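# Fit two printed parts on jig pins or press CALL

## Task

The courier is waiting, so work quickly. Set both loose printed parts onto their matching pins in the jig, the way the drawing shows. But if this kit ought not to be assembled, leave its parts untouched and instead keep the blue CALL button pressed for about one second, using a gripper that is shut.

## Robot and tools

Robot: two arms, left_arm and right_arm, each with six revolute joints and a parallel two-finger gripper. The joint order within an arm, from base to hand, is waist (joint1), shoulder (joint2), elbow (joint3), wrist pitch (joint4), wrist yaw (joint5), wrist roll (joint6). Stated ranges in radians: waist -2.618 to 3.054, shoulder 0.000 to 3.142, elbow 0.000 to 3.142, wrist pitch -1.571 to 1.571, wrist yaw -1.571 to 1.571, wrist roll -2.094 to 2.094. The true end stops may differ from these by up to 0.059 rad either way.

Frame: all hand positions, orientations and velocities in results are in the scene frame. Its origin sits at table-top height halfway between the two nominal bases; +z points up, +x points out across the table, and left_arm is on the +y side (arm names do not match image left/right). Calibrated bases: left_arm at (+0.004, +0.273, +0.010) m, right_arm at (-0.046, -0.297, +0.012) m, each yawed only slightly. Reported hand poses can be a few centimetres wrong, worse when reaching far. end_effector_position is the midpoint between the finger pads, roughly 1 cm short of the fingertips; fingers point along the gripper's +z and close along its y.

Command row: every row is 14 plain numbers, always for both arms even if one stays still: left_arm's six joint angles then its opening, then right_arm's six angles then its opening. Joint numbers are absolute target angles in radians, not offsets. Opening runs -1 (shut) to +1 (fully open, 0.094 m between pads); values in between aim the fingers at that grip_measured reading. To keep an arm or gripper where it is, resend its current values from Joint targets and Tool commands; a 0 opening is a real command, not 'no change'.

Tools:
- execute_actions(actions, cameras): actions is a list of actions; each action is a table of up to 15 rows, one row per 1/30 s control step; a short table repeats its final row to fill 15 steps. An empty list just reports state and images. Targets far beyond a joint's range are refused; each step a joint target is kept within 0.339 rad (waist, shoulder, elbow) or 2.2 rad (wrist joints) of the measured angle, and a row whose targets would jump the hand over 200 mm is scaled back.
- move(target, speed, blend, opening_speed, grip_force, blocking, cameras): target is one 14-number row or a list of up to 15 such rows (absolute joint angles plus openings), all sharing a 10 s budget. speed is the peak rad/s of the joint with the farthest to go, 0.01 to 12.57, default 0.5; one value or one per target. blend (rad) rounds corners at intermediate targets; 0 means halt at each. opening_speed (per second on the -1..1 scale, at least 0.2) makes finger motion gradual. grip_force is newtons per pad, 10 to 50, one value or one per arm, and it persists; lower forces close more slowly. blocking=false returns after about 0.5 s while motion continues; a new move then replaces the running one. Joints move in lockstep, so hands follow curves, and nothing avoids obstacles or the other arm.
- wait(seconds 0 to 10, cameras): lets time pass holding the last command; a running move keeps going.
- stop(cameras): brakes a running move; faster moves need more room to stop.
- zoom_image(camera, region [x0, y0, x1, y1] in pixels, top-left origin, at most 504 by 504): closer look at the newest image from cam_high, cam_over, cam_left_wrist or cam_right_wrist (all 504x504).
- read_manual(section): licence texts only.
- finished_scene(scene): ends the scene permanently; the result must hold without the robot.

Reading results: Joint positions and Joint velocities give one block per arm in the joint order above plus the pad gap (m, m/s). Joint targets shows what joints are currently driven toward. 'joint sent to its limit' means a joint was clipped at its real stop. 'joint command not followed' means the clearance check altered or withheld targets. A move adds a 'move:' line: done (all joints within 0.035 rad and at rest), off_target (at rest but some joint farther than 0.035 rad), moving, held (a check blocked steps or the clearance check halted the path), or fault; limits=held flags withheld steps. Neither done nor off_target tells you about contact. grip_measured is the finger opening on the command scale, reading a little wide when empty and somewhat narrow on a firmly held hard part. grip_effort_nm is the gripper motor's averaged effort (negative closing), not pad force. Joint torques include the arm's own weight; positive means toward larger angles. Step readings list intermediate joint angles for execute_actions calls only. MOTOR HOT appears from 75 °C; at 90 °C that arm folds and idles for the rest of the scene.

Cautions: nothing may leave the table. Avoid dropping parts, releasing moving parts, slamming, or shoving fixed or heavy things; contact force grows with speed and with how far the target lies past the contact. Keep the two arms from bumping or pinching each other, including one gripper closing on the other's fingers. Close slowly on fragile parts. Stretching, holding loads or pushing at an unreachable pose heats motors. Time passes while you think, so plan briefly.

Each tool is called after "Request:" as name(argument=value, ...), one argument or row to a line, values as JSON.

## Session

Request:
execute_actions(
  actions=[],
)

Scene clock: 0.00 s.
left_arm: end_effector_position=(+0.3058, +0.1185, +0.3716) grip_measured=+1.000 grip_effort_nm=n/a end_effector_quat_wxyz=(+0.407, -0.049, +0.903, -0.126) | right_arm: end_effector_position=(+0.2305, -0.1268, +0.3158) grip_measured=+1.000 grip_effort_nm=n/a end_effector_quat_wxyz=(+0.241, +0.013, +0.964, +0.110)
Joint positions: left_arm=[-0.648 1.305 1.701 -1.124 -0.297 -0.609 0.094] | right_arm=[0.576 1.452 1.797 -1.388 0.094 0.601 0.094]
Joint velocities: within noise
Joint torques (N m): no reading
Motor temperatures (°C): left_arm=[23 24 27 24 23 23 22] | right_arm=[21 22 25 25 21 21 21]
Heat: left arm: 27 °C; right arm: 25 °C.
Joint targets: left_arm=[-0.648 1.302 1.704 -1.144 -0.304 -0.608] | right_arm=[0.576 1.445 1.804 -1.390 0.099 0.600]
Tool commands: left_gripper/opening=+1.0 right_gripper/opening=+1.0

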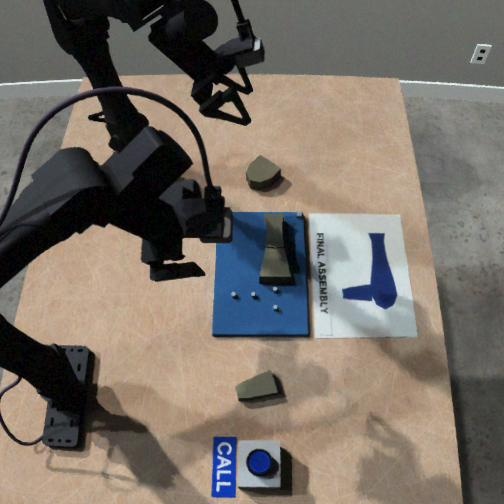

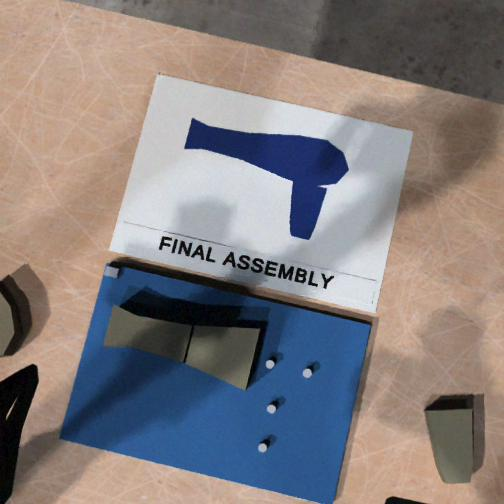

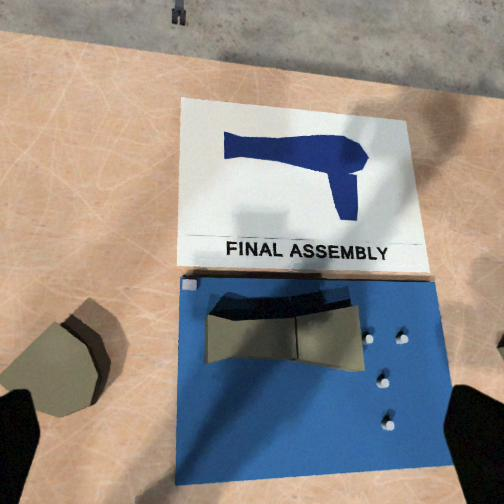

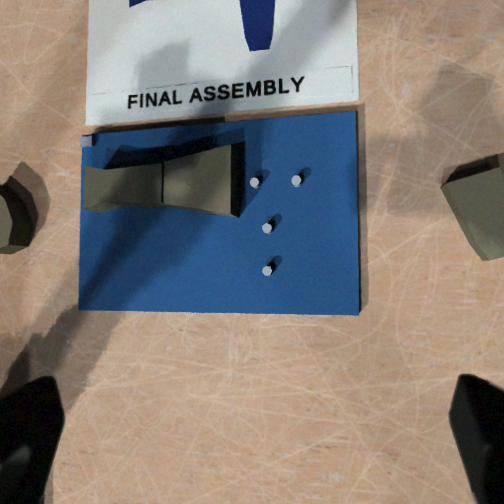

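Request:
zoom_image(
  camera="cam_over",
  region=[50, 50, 504, 504],
)

Request:
zoom_image(
  camera="cam_left_wrist",
  region=[0, 80, 460, 500],
)

Request:
zoom_image(
  camera="cam_high",
  region=[200, 140, 430, 370],
)

Request:
zoom_image(
  camera="cam_high",
  region=[190, 340, 330, 504],
)

Request:
zoom_image(
  camera="cam_right_wrist",
  region=[0, 80, 504, 330],
)

Scaled by 1.110 from the camera's 504x504 image, which has a finer 720x720 frame.

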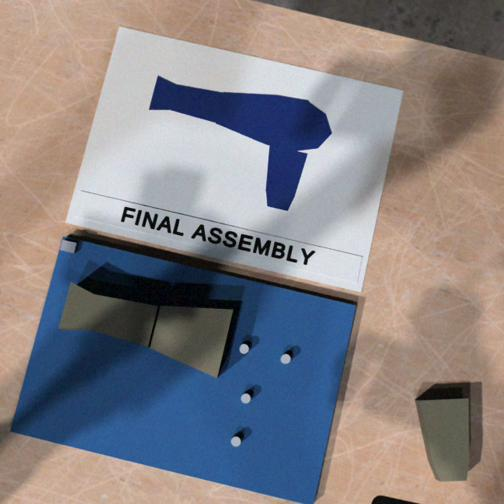

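Scaled by 1.096 from the camera's 504x504 image, which has a finer 720x720 frame.

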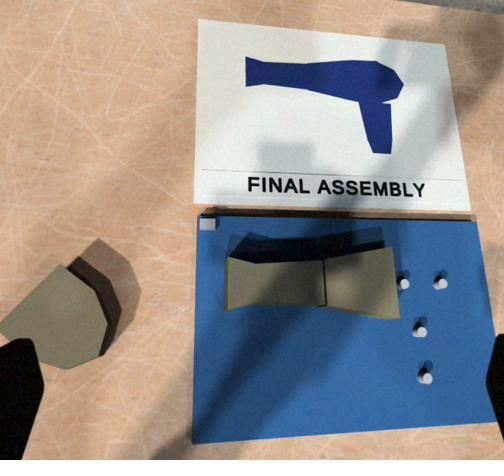

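Scaled by 2.191 from the camera's 504x504 image, which has a finer 720x720 frame.

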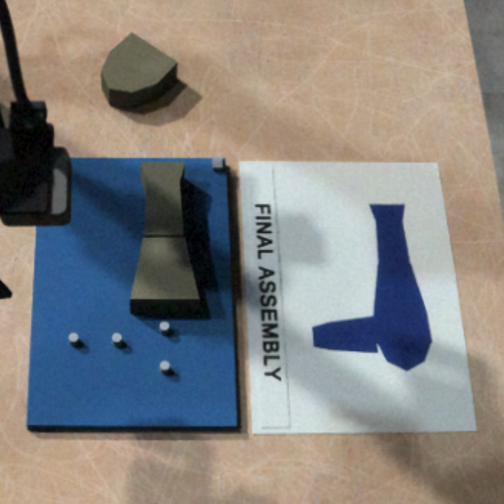

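Scaled by 3.073 from the camera's 504x504 image, which has a finer 720x720 frame.

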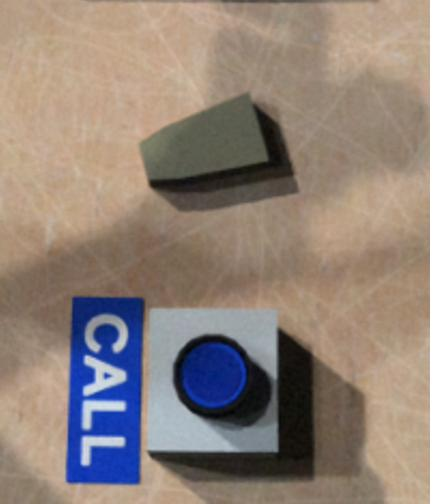

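Scaled by 1.000.

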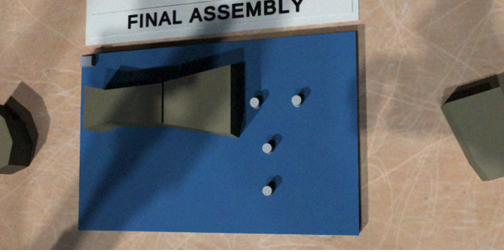

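Request:
move(
  target=[-0.162, 1.375, 1.336, -1.095, 0, -0.148, 1, 0.048, 1.437, 1.379, -1.076, 0, 0.072, 1],
  speed=1.0,
)

Scene clock: 348.47 s.
left_arm: end_effector_position=(+0.3266, +0.2276, +0.2205) grip_measured=+1.000 grip_effort_nm=0.01 end_effector_quat_wxyz=(+0.232, -0.005, +0.972, -0.031) | right_arm: end_effector_position=(+0.2924, -0.2720, +0.2098) grip_measured=+1.000 grip_effort_nm=-0.01 end_effector_quat_wxyz=(+0.210, +0.002, +0.978, +0.013)
Joint positions: left_arm=[-0.164 1.365 1.351 -1.086 -0.011 -0.158 0.094] | right_arm=[0.049 1.452 1.395 -1.09 0.006 0.077 0.094]
Joint torques (N m): left_arm=[0.2 -4.18 4.85 0.89 0.13 0.08] | right_arm=[-0.17 -7.61 6.17 1.03 -0.04 -0.07]
Heat: left arm: 28 °C; right arm: 27 °C.
Joint targets: left_arm=[-0.162 1.375 1.336 -1.095 0.000 -0.148] | right_arm=[0.048 1.437 1.379 -1.076 0.000 0.072]
move: done

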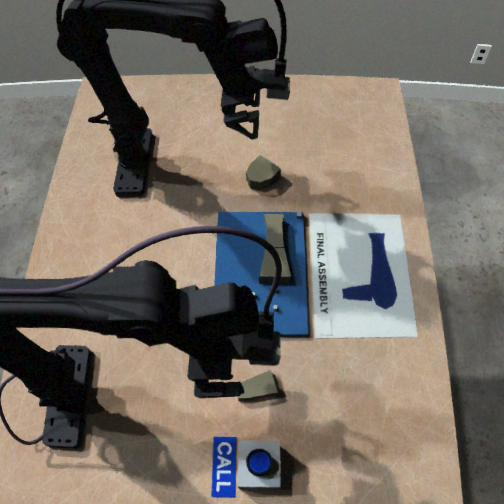

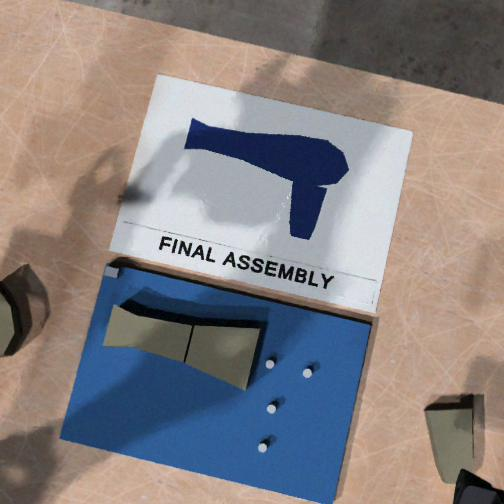

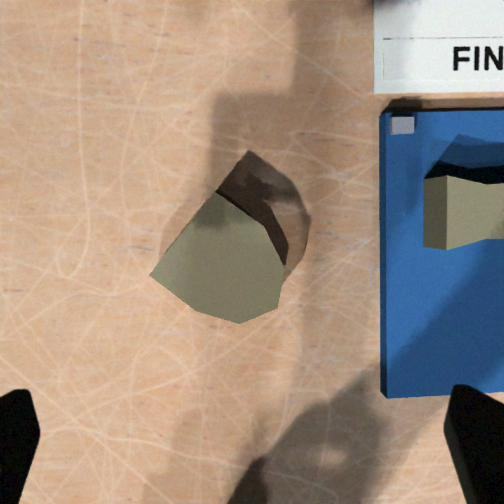

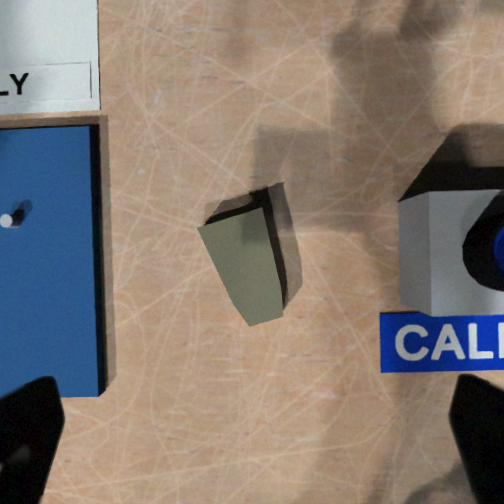

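Request:
zoom_image(
  camera="cam_over",
  region=[160, 90, 380, 260],
)

Request:
zoom_image(
  camera="cam_over",
  region=[50, 250, 390, 504],
)

Request:
zoom_image(
  camera="cam_left_wrist",
  region=[120, 140, 320, 340],
)

Request:
zoom_image(
  camera="cam_right_wrist",
  region=[170, 160, 330, 340],
)

Scaled by 2.291 from the camera's 504x504 image, which has a finer 720x720 frame.

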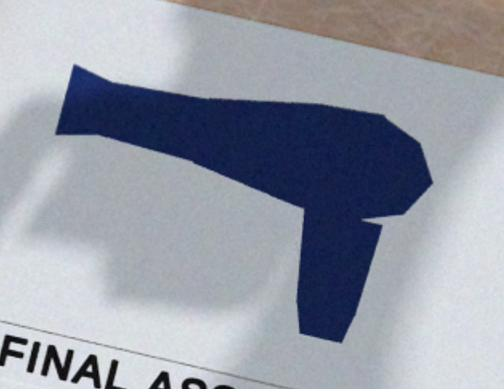

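Scaled by 1.482 from the camera's 504x504 image, which has a finer 720x720 frame.

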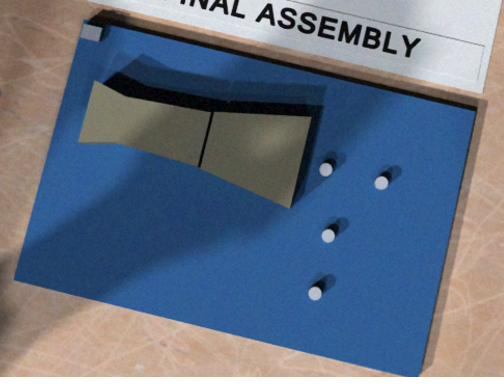

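Scaled by 2.520 from the camera's 504x504 image, which has a finer 720x720 frame.

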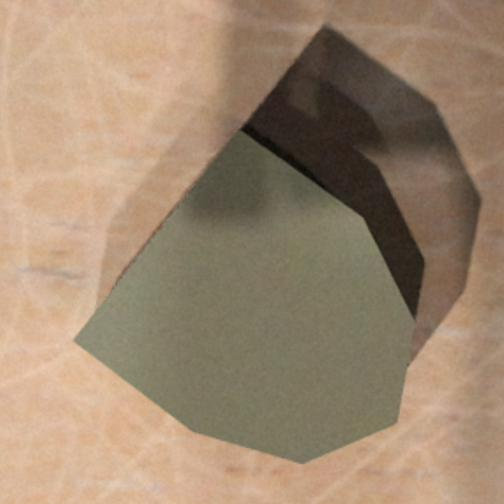

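Scaled by 2.800 from the camera's 504x504 image, which has a finer 720x720 frame.

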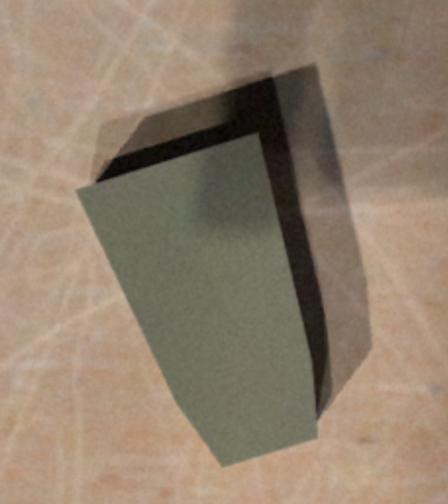

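Request:
move(
  target=[-0.162, 1.375, 1.336, -1.095, 0, -0.148, 1, 0.37, 1.9875, 2.4656, -1.56, 0, 0.394, 1],
  speed=1.2,
  cameras=["cam_right_wrist", "cam_over"],
)

Request:
zoom_image(
  camera="cam_right_wrist",
  region=[0, 0, 504, 504],
)

Scene clock: 561.63 s.
left_arm: end_effector_position=(+0.3266, +0.2275, +0.2205) grip_measured=+1.000 grip_effort_nm=0.01 end_effector_quat_wxyz=(+0.232, -0.005, +0.972, -0.031) | right_arm: end_effector_position=(+0.3500, -0.1320, +0.3191) grip_measured=+1.000 grip_effort_nm=-0.01 end_effector_quat_wxyz=(+0.226, -0.001, +0.970, +0.093)
Joint positions: left_arm=[-0.164 1.365 1.351 -1.086 -0.011 -0.158 0.094] | right_arm=[0.368 1.96 2.434 -1.551 0.001 0.39 0.094]
Joint torques (N m): left_arm=[0.17 -4.14 4.74 0.9 0.15 0.1] | right_arm=[0.09 -7.77 8.84 0.93 0.02 0.01]
Heat: left arm: 26 °C; right arm: 27 °C.
Joint targets: left_arm=[-0.162 1.375 1.336 -1.095 0.000 -0.148] | right_arm=[0.370 1.988 2.466 -1.560 0.000 0.394]
move: done
Images, in order (width x height): cam_over 504x504, cam_right_wrist 504x504.

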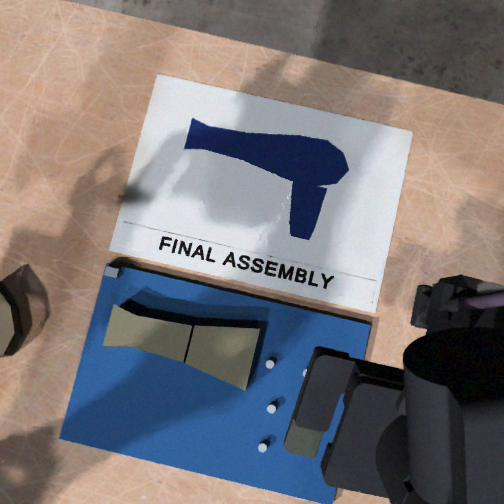

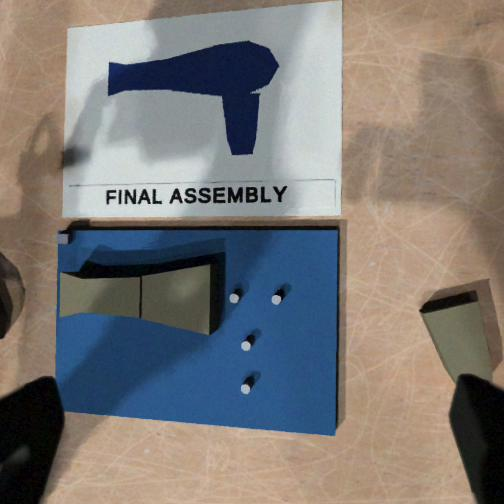

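Scaled by 1.000.

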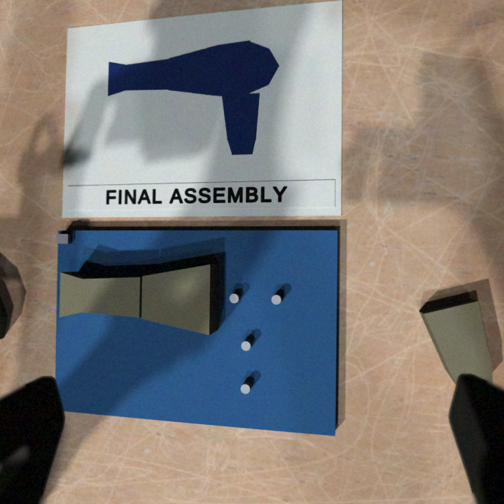

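Request:
zoom_image(
  camera="cam_right_wrist",
  region=[100, 30, 290, 165],
)

Request:
zoom_image(
  camera="cam_right_wrist",
  region=[400, 260, 504, 400],
)

Request:
zoom_image(
  camera="cam_right_wrist",
  region=[50, 220, 345, 440],
)

Scaled by 2.653 from the camera's 504x504 image, which has a finer 720x720 frame.

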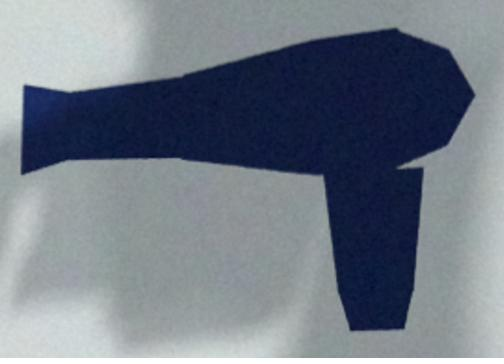

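Scaled by 3.600 from the camera's 504x504 image, which has a finer 720x720 frame.

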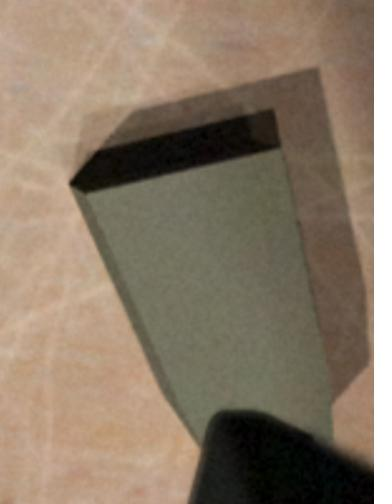

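Scaled by 1.708 from the camera's 504x504 image, which has a finer 720x720 frame.

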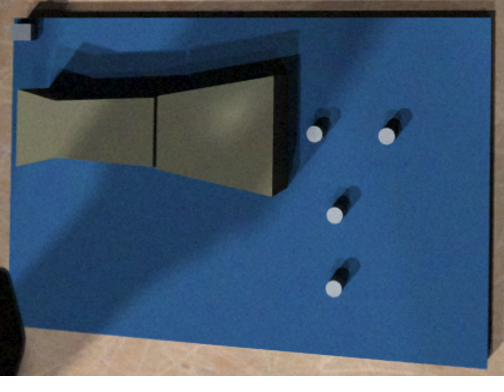

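Request:
move(
  target=[-0.089, 1.942, 1.765, -1.394, 0, 2.07, 1, 0.0655, 1.925, 1.734, -1.38, 0, -0.25, 1],
  speed=1.3,
)

Scene clock: 1098.00 s.
left_arm: end_effector_position=(+0.3756, +0.2466, +0.1453) grip_measured=+1.000 grip_effort_nm=-0.01 end_effector_quat_wxyz=(+0.010, +0.875, +0.483, +0.024) | right_arm: end_effector_position=(+0.3162, -0.2618, +0.1319) grip_measured=+1.000 grip_effort_nm=-0.01 end_effector_quat_wxyz=(-0.015, -0.169, +0.986, +0.001)
Joint positions: left_arm=[-0.094 1.911 1.742 -1.351 -0.01 2.053 0.094] | right_arm=[0.07 1.96 1.751 -1.393 0.001 -0.245 0.094]
Joint torques (N m): left_arm=[0.47 -7.58 7.1 -0.2 0.14 0.18] | right_arm=[-0.4 -13.97 5.37 0.33 0.01 -0.08]
Heat: left arm: 25 °C; right arm: 29 °C.
Joint targets: left_arm=[-0.089 1.942 1.765 -1.394 0.000 2.070] | right_arm=[0.066 1.925 1.734 -1.380 0.000 -0.250]
move: off_target (left_arm); left_arm: the wrist pitch is farthest, 0.043 rad from its target

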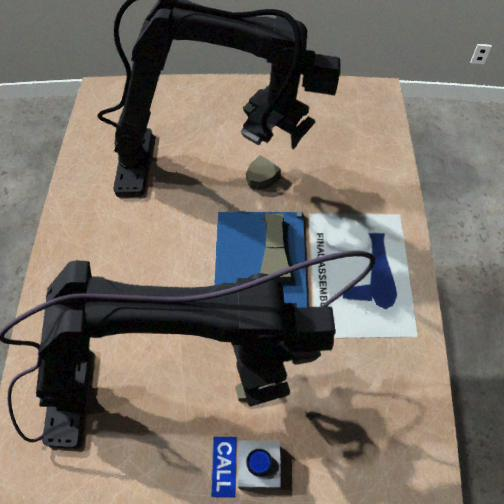

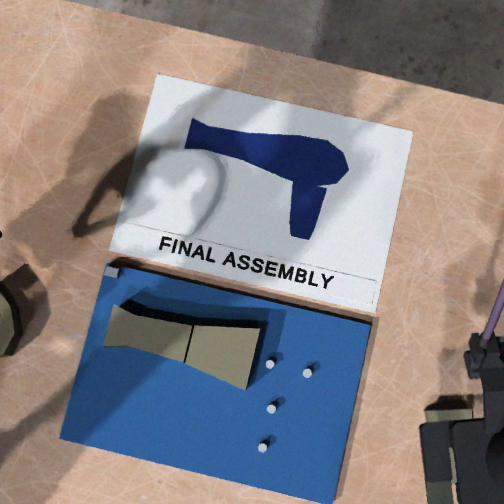

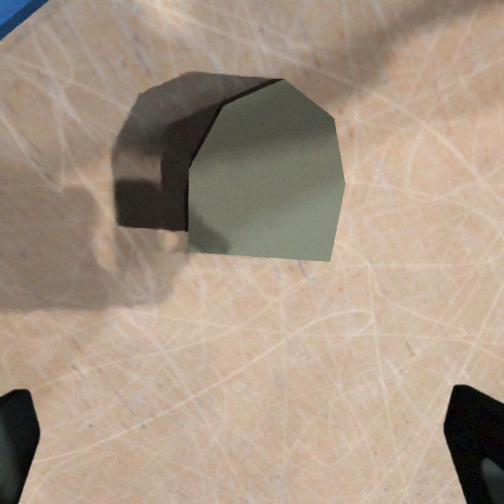

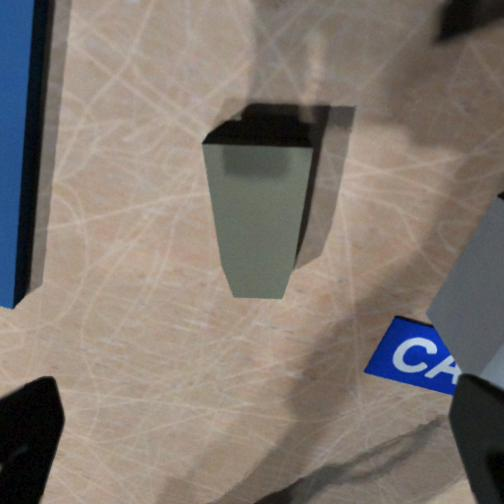

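Request:
move(
  target=[-0.097, 1.945, 1.498, -1.14, 0, 2.094, 1, 0.0782, 1.979, 1.53, -1.121, 0, -0.237, 1],
  speed=0.6,
)

Scene clock: 1185.80 s.
left_arm: end_effector_position=(+0.3734, +0.2468, +0.0859) grip_measured=+1.000 grip_effort_nm=-0.01 end_effector_quat_wxyz=(+0.008, +0.879, +0.477, +0.022) | right_arm: end_effector_position=(+0.3256, -0.2610, +0.0803) grip_measured=+1.000 grip_effort_nm=-0.01 end_effector_quat_wxyz=(+0.011, -0.167, +0.986, -0.001)
Joint positions: left_arm=[-0.094 1.917 1.515 -1.122 -0.01 2.067 0.094] | right_arm=[0.07 1.96 1.545 -1.135 0.001 -0.241 0.094]
Joint torques (N m): left_arm=[-0.32 -7.91 4.1 0.03 0.11 0.19] | right_arm=[0.61 -9.29 5.5 0.41 0.01 0.04]
Motor temperatures (°C): left_arm=[23 26 27 22 22 23 21] | right_arm=[20 30 28 24 21 21 20]
Heat: left arm: 27 °C; right arm: 30 °C.
Joint targets: left_arm=[-0.097 1.945 1.498 -1.140 0.000 2.084] | right_arm=[0.078 1.979 1.530 -1.121 0.000 -0.237]
joint sent to its limit (left arm) — the wrist roll, upper limit.
move: done

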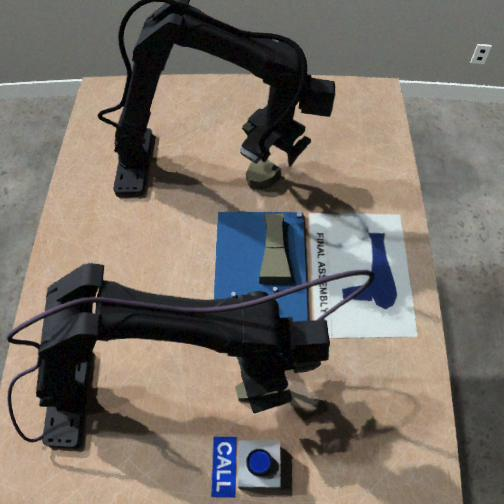

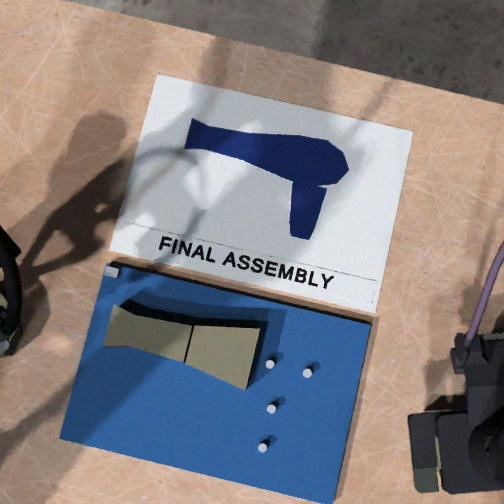

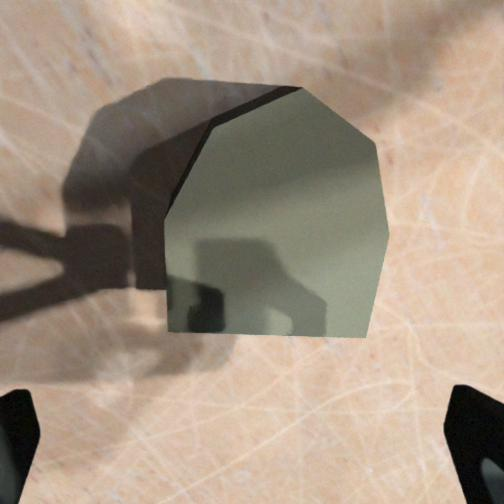

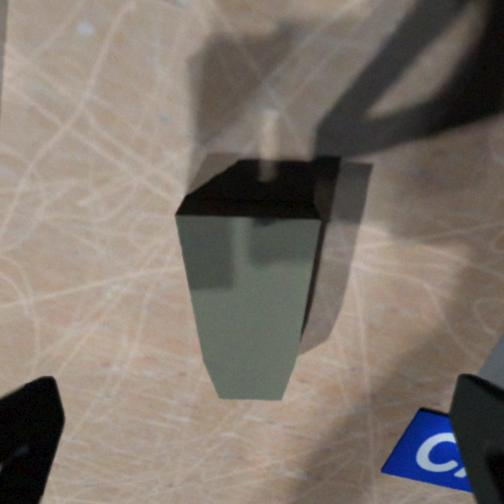

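Request:
move(
  target=[-0.093, 1.984, 1.385, -1.005, 0, 2.094, 1, 0.0672, 2.019, 1.38, -0.951, 0, -0.248, 1],
  speed=0.5,
)

Scene clock: 1256.10 s.
left_arm: end_effector_position=(+0.3697, +0.2471, +0.0452) grip_measured=+1.000 grip_effort_nm=-0.01 end_effector_quat_wxyz=(+0.004, +0.879, +0.477, +0.015) | right_arm: end_effector_position=(+0.3166, -0.2618, +0.0299) grip_measured=+1.000 grip_effort_nm=-0.01 end_effector_quat_wxyz=(+0.000, -0.168, +0.986, +0.000)
Joint positions: left_arm=[-0.094 1.955 1.402 -0.987 -0.01 2.067 0.094] | right_arm=[0.07 1.998 1.393 -0.966 0.001 -0.244 0.094]
Joint torques (N m): left_arm=[0.05 -7.9 3.92 0 0.14 0.19] | right_arm=[-0.29 -9.18 5.42 0.42 0.02 -0.06]
Heat: left arm: 26 °C; right arm: 28 °C.
Joint targets: left_arm=[-0.093 1.984 1.385 -1.005 0.000 2.084] | right_arm=[0.067 2.019 1.380 -0.951 0.000 -0.248]
joint sent to its limit (left arm) — the wrist roll, upper limit.
move: done

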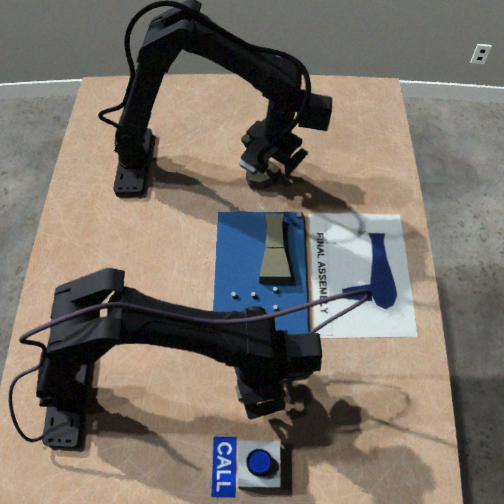

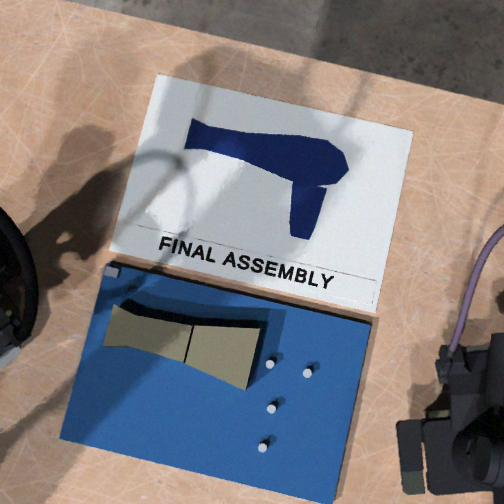

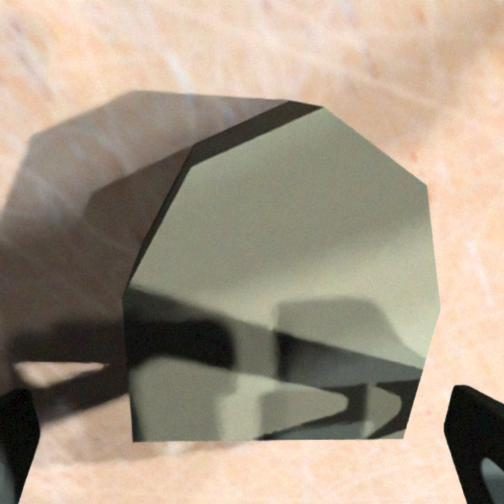

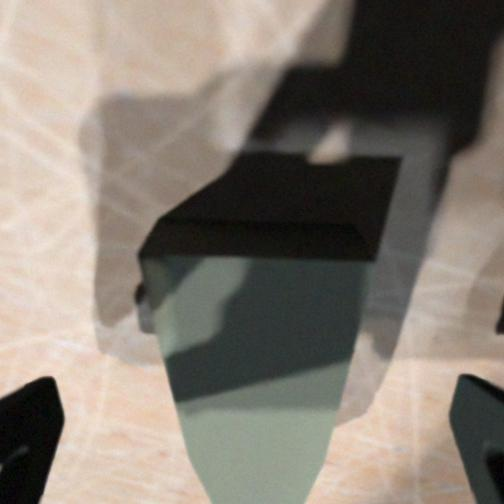

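Request:
zoom_image(
  camera="cam_right_wrist",
  region=[80, 180, 420, 504],
)

Request:
zoom_image(
  camera="cam_left_wrist",
  region=[0, 80, 504, 504],
)

Scaled by 1.482 from the camera's 504x504 image, which has a finer 720x720 frame.

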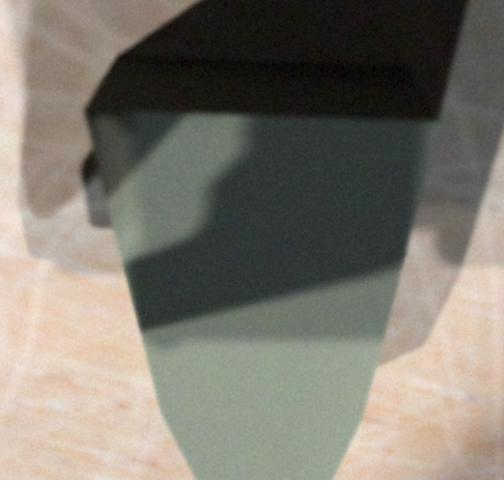

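Scaled by 1.000.

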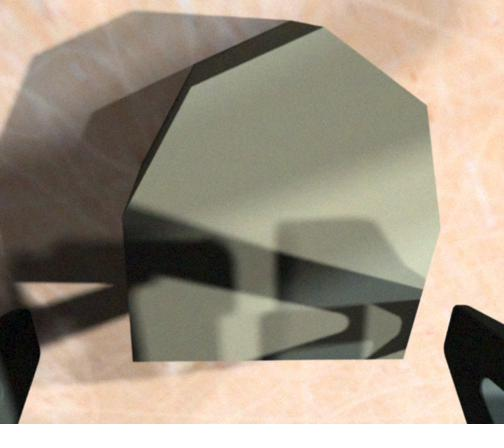

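Request:
zoom_image(
  camera="cam_right_wrist",
  region=[110, 230, 210, 360],
)

Scaled by 3.877 from the camera's 504x504 image, which has a finer 720x720 frame.

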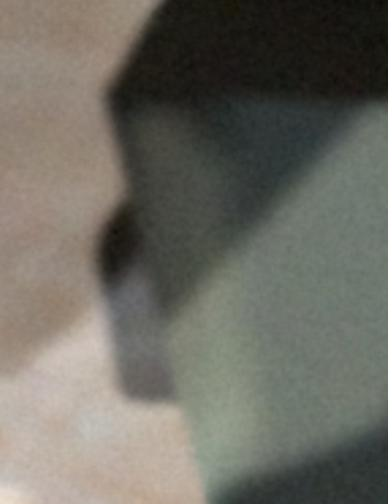

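Request:
move(
  target=[-0.104, 1.9925, 1.334, -0.976, 0, 2.094, 1, 0.0672, 2.042, 1.339, -0.887, 0, -0.248, 1],
  speed=0.3,
)

Scene clock: 1322.77 s.
left_arm: end_effector_position=(+0.3605, +0.2459, +0.0334) grip_measured=+1.000 grip_effort_nm=-0.01 end_effector_quat_wxyz=(-0.002, +0.880, +0.475, +0.007) | right_arm: end_effector_position=(+0.3175, -0.2617, +0.0150) grip_measured=+1.000 grip_effort_nm=-0.01 end_effector_quat_wxyz=(+0.004, -0.168, +0.986, -0.001)
Joint positions: left_arm=[-0.099 1.955 1.353 -0.958 -0.01 2.067 0.094] | right_arm=[0.07 2.015 1.355 -0.902 0.001 -0.244 0.094]
Joint torques (N m): left_arm=[-0.58 -6.93 3.71 -0.04 0.12 0.19] | right_arm=[-0.28 -8.73 5.01 0.45 0.02 -0.09]
Heat: left arm: 27 °C; right arm: 27 °C.
Joint targets: left_arm=[-0.104 1.993 1.334 -0.976 0.000 2.084] | right_arm=[0.067 2.042 1.339 -0.887 0.000 -0.248]
joint sent to its limit (left arm) — the wrist roll, upper limit.
move: off_target (left_arm); left_arm: the shoulder is farthest, 0.037 rad from its target

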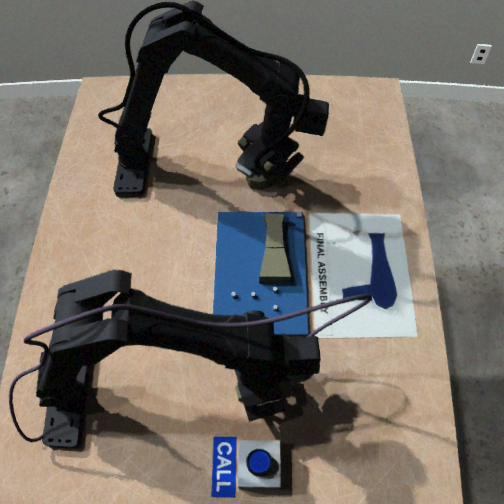

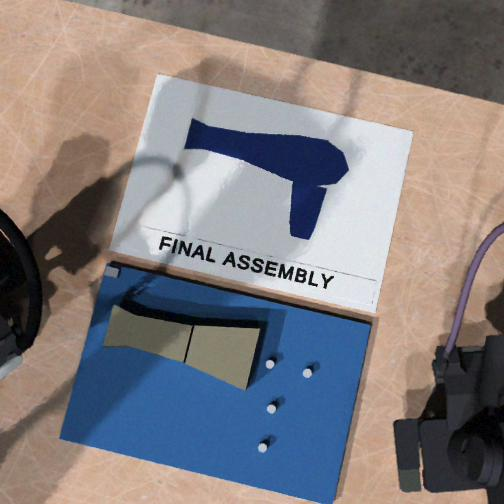

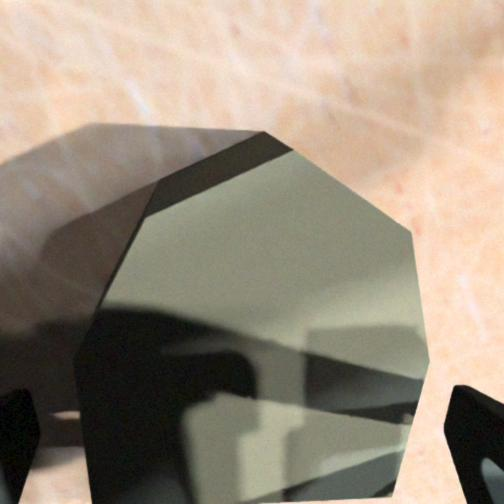

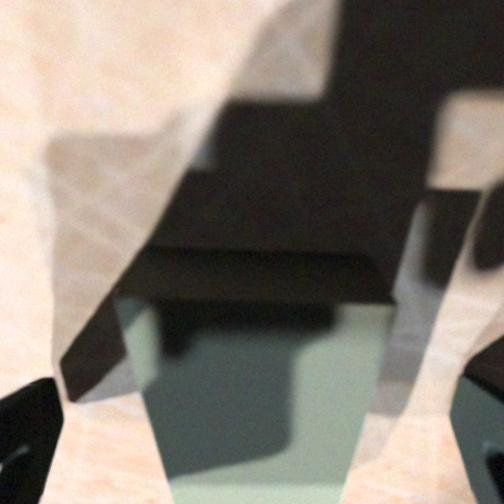

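Request:
move(
  target=[-0.104, 1.993, 1.334, -0.976, 0, 2.084, 0.25, 0.067, 2.042, 1.339, -0.887, 0, -0.248, -0.5],
  speed=0.3,
  opening_speed=1.2,
)

Scene clock: 1351.43 s.
left_arm: end_effector_position=(+0.3606, +0.2459, +0.0334) grip_measured=+0.364 grip_effort_nm=-1.02 end_effector_quat_wxyz=(-0.001, +0.880, +0.474, +0.007) | right_arm: end_effector_position=(+0.3177, -0.2617, +0.0150) grip_measured=-0.187 grip_effort_nm=-1.04 end_effector_quat_wxyz=(+0.004, -0.168, +0.986, -0.001)
Joint positions: left_arm=[-0.099 1.955 1.353 -0.958 -0.01 2.068 0.064] | right_arm=[0.07 2.015 1.355 -0.902 0.001 -0.244 0.038]
Joint torques (N m): left_arm=[-0.44 -7.02 3.67 -0.02 0.13 0.19] | right_arm=[-0.28 -8.76 5.01 0.42 0.02 -0.08]
Heat: left arm: 26 °C; right arm: 27 °C.
Joint targets: left_arm=[-0.104 1.993 1.334 -0.976 0.000 2.084] | right_arm=[0.067 2.042 1.339 -0.887 0.000 -0.248]
move: off_target (left_arm); left_arm: the shoulder is farthest, 0.038 rad from its target

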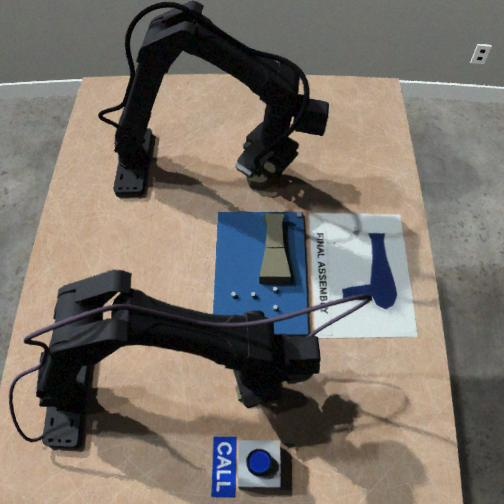

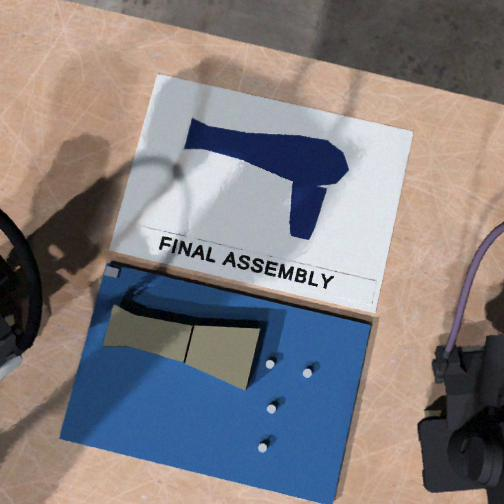

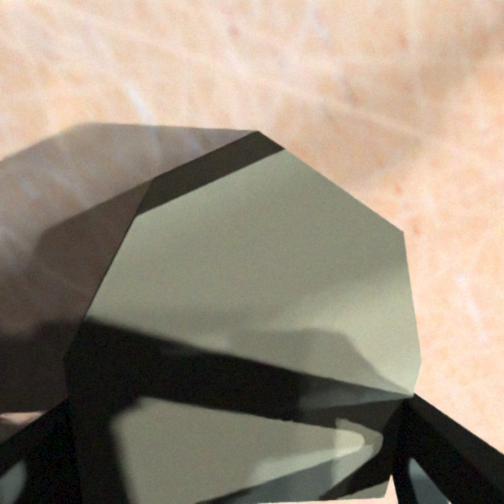

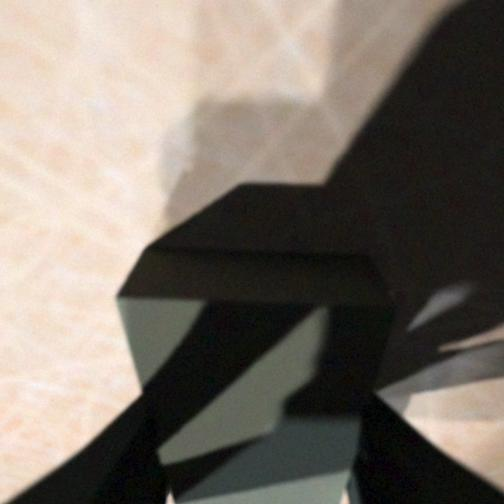

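Request:
move(
  target=[
    [-0.1, 1.94, 1.53, -1.17, 0, 2.08, 0.25, 0.067, 1.96, 1.56, -1.15, 0, -0.248, -0.5],
    [-0.014, 1.681, 1.238, -1.128, 1.55, 1.57, 0.25, -0.024, 1.856, 1.681, -1.395, -1.55, 1.57, -0.5],
  ],
  speed=[0.5, 1.0],
  blend=[0.05, 0],
)

Scene clock: 1470.37 s.
left_arm: end_effector_position=(+0.3067, +0.0929, +0.2511) grip_measured=+0.364 grip_effort_nm=-1.02 end_effector_quat_wxyz=(+0.475, +0.516, +0.521, -0.486) | right_arm: end_effector_position=(+0.3047, -0.1133, +0.2959) grip_measured=-0.187 grip_effort_nm=-1.04 end_effector_quat_wxyz=(+0.500, -0.525, -0.504, -0.469)
Joint positions: left_arm=[-0.019 1.715 1.255 -1.116 1.496 1.56 0.064] | right_arm=[-0.017 1.9 1.647 -1.378 -1.511 1.563 0.038]
Joint torques (N m): left_arm=[0.39 -11.56 4.01 0.02 1.24 0.14] | right_arm=[-0.72 -14.32 9.78 0.07 -0.82 0.05]
Heat: left arm: 27 °C; right arm: 27 °C.
Joint targets: left_arm=[-0.014 1.681 1.238 -1.128 1.550 1.570] | right_arm=[-0.024 1.856 1.681 -1.395 -1.550 1.570]
move: off_target (left_arm, right_arm); left_arm: the wrist yaw is farthest, 0.054 rad from its target; right_arm: the shoulder is farthest, 0.044 rad from its target

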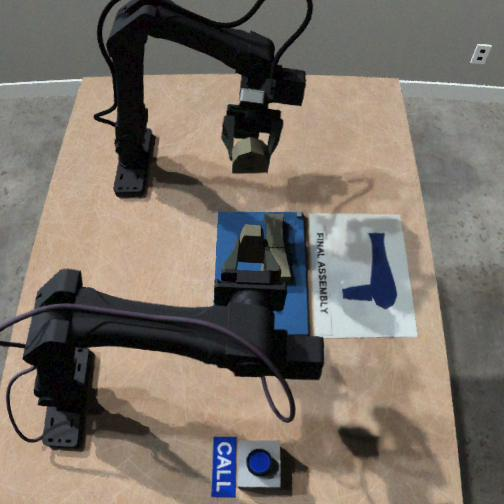

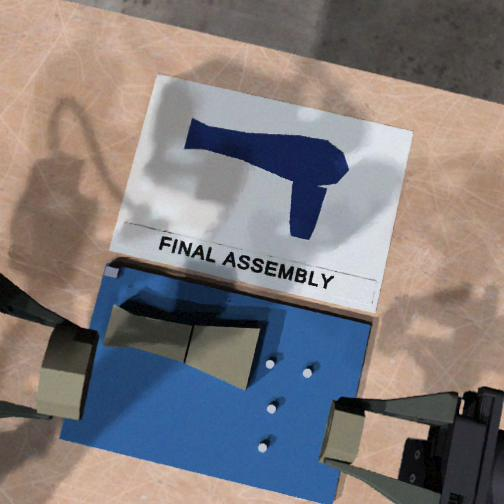

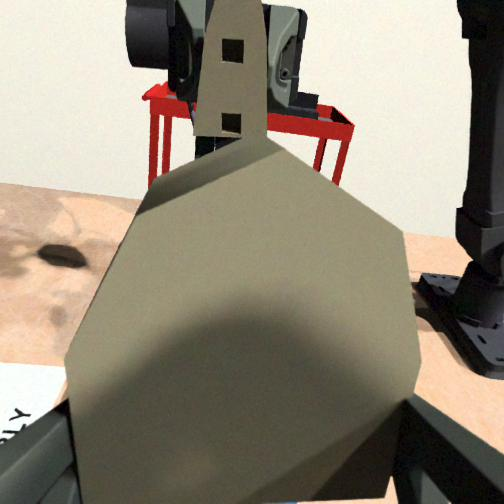

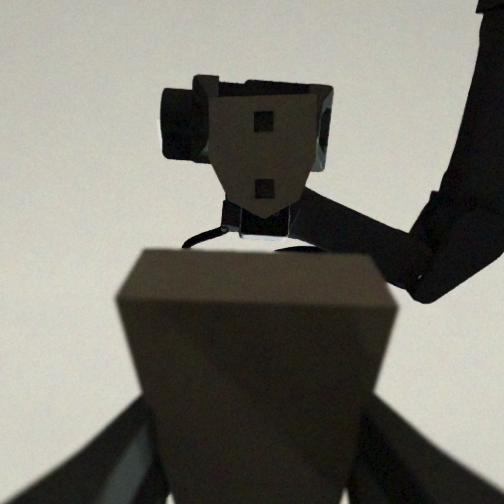

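Request:
zoom_image(
  camera="cam_left_wrist",
  region=[170, 0, 300, 150],
)

Request:
zoom_image(
  camera="cam_right_wrist",
  region=[190, 70, 340, 230],
)

Scaled by 3.360 from the camera's 504x504 image, which has a finer 720x720 frame.

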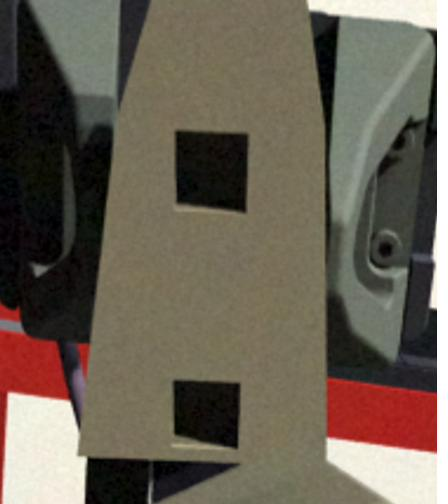

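Scaled by 3.150 from the camera's 504x504 image, which has a finer 720x720 frame.

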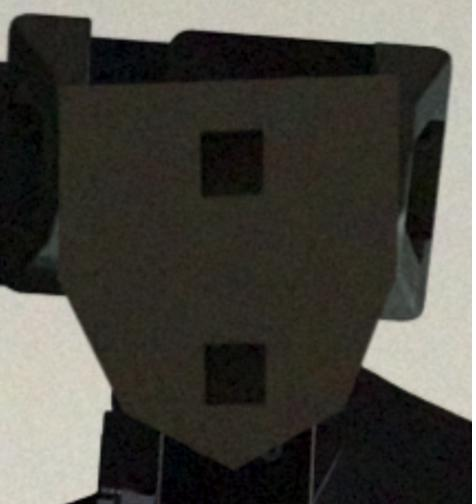

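Request:
move(
  target=[
    [-0.4, 1.9, 1.7, -1.37, 0.2, 1.1, 0.25, -0.1, 1.8, 1.65, -1.42, 0, -0.25, -0.5],
    [-0.714, 2.49, 2.46, -1.55, 0, 0.845, 0.25, -0.1, 1.8, 1.65, -1.42, 0, -0.25, -0.5],
  ],
  speed=[1.0, 0.7],
  blend=[0.1, 0],
)

Scene clock: 1877.77 s.
left_arm: end_effector_position=(+0.3712, -0.0387, +0.1005) grip_measured=+0.364 grip_effort_nm=-1.02 end_effector_quat_wxyz=(+0.023, +0.702, +0.712, -0.002) | right_arm: end_effector_position=(+0.2860, -0.3186, +0.1439) grip_measured=-0.187 grip_effort_nm=-1.04 end_effector_quat_wxyz=(-0.021, -0.087, +0.996, +0.005)
Joint positions: left_arm=[-0.718 2.455 2.434 -1.504 0.007 0.852 0.064] | right_arm=[-0.094 1.848 1.647 -1.414 -0.004 -0.245 0.038]
Joint torques (N m): left_arm=[0.34 -11.96 7.31 -0.25 -0.07 -0.11] | right_arm=[-0.51 -14.04 7.04 0.15 0.07 -0.08]
Motor temperatures (°C): left_arm=[23 32 24 21 27 23 25] | right_arm=[20 35 32 22 24 21 25]
Heat: left arm: 32 °C; right arm: 35 °C.
Joint targets: left_arm=[-0.714 2.490 2.460 -1.550 0.000 0.845] | right_arm=[-0.100 1.800 1.650 -1.420 0.000 -0.250]
move: off_target (left_arm, right_arm); left_arm: the wrist pitch is farthest, 0.046 rad from its target; right_arm: the shoulder is farthest, 0.048 rad from its target

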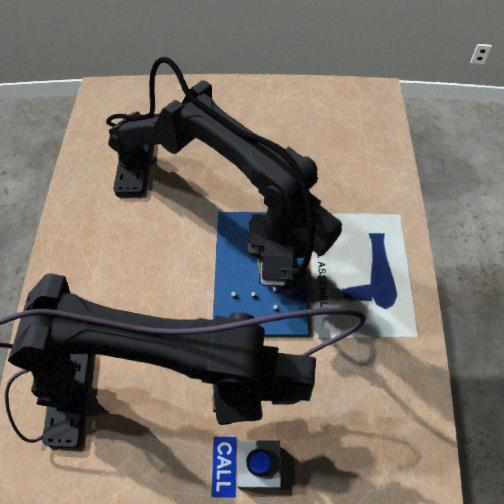

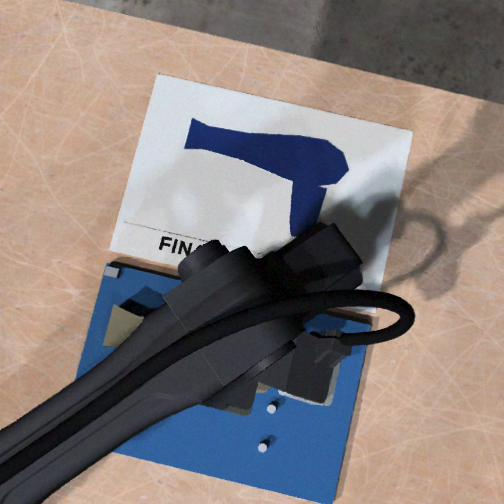

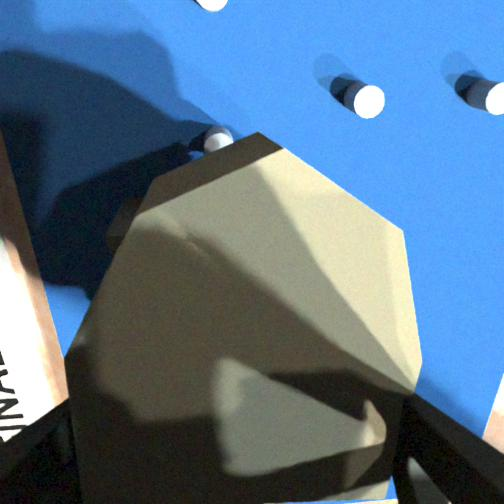

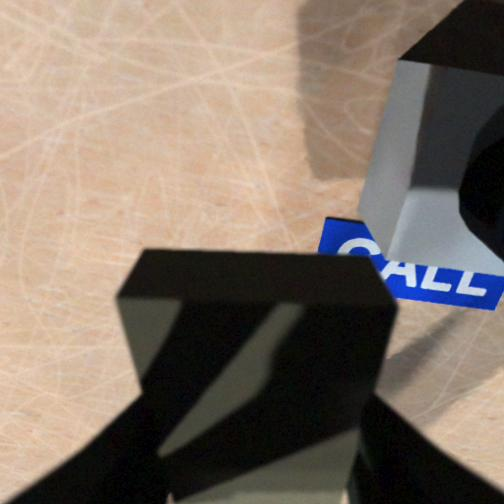

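Request:
zoom_image(
  camera="cam_left_wrist",
  region=[0, 0, 504, 504],
)

Request:
zoom_image(
  camera="cam_left_wrist",
  region=[40, 100, 300, 360],
)

Scaled by 1.000.

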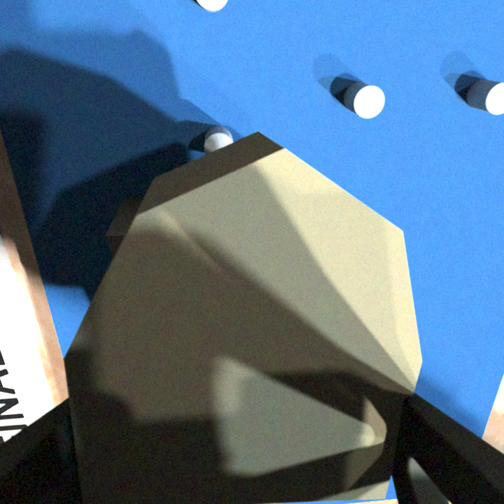

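Scaled by 1.938 from the camera's 504x504 image, which has a finer 720x720 frame.

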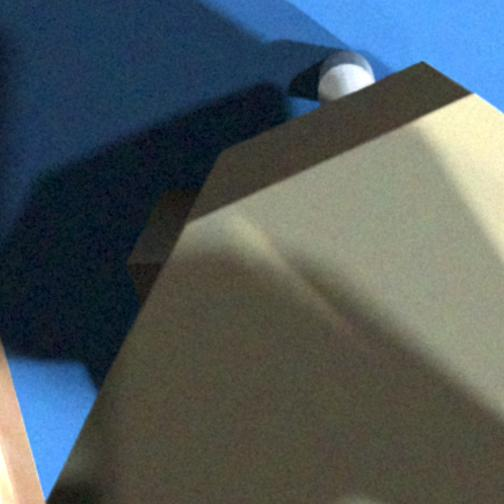

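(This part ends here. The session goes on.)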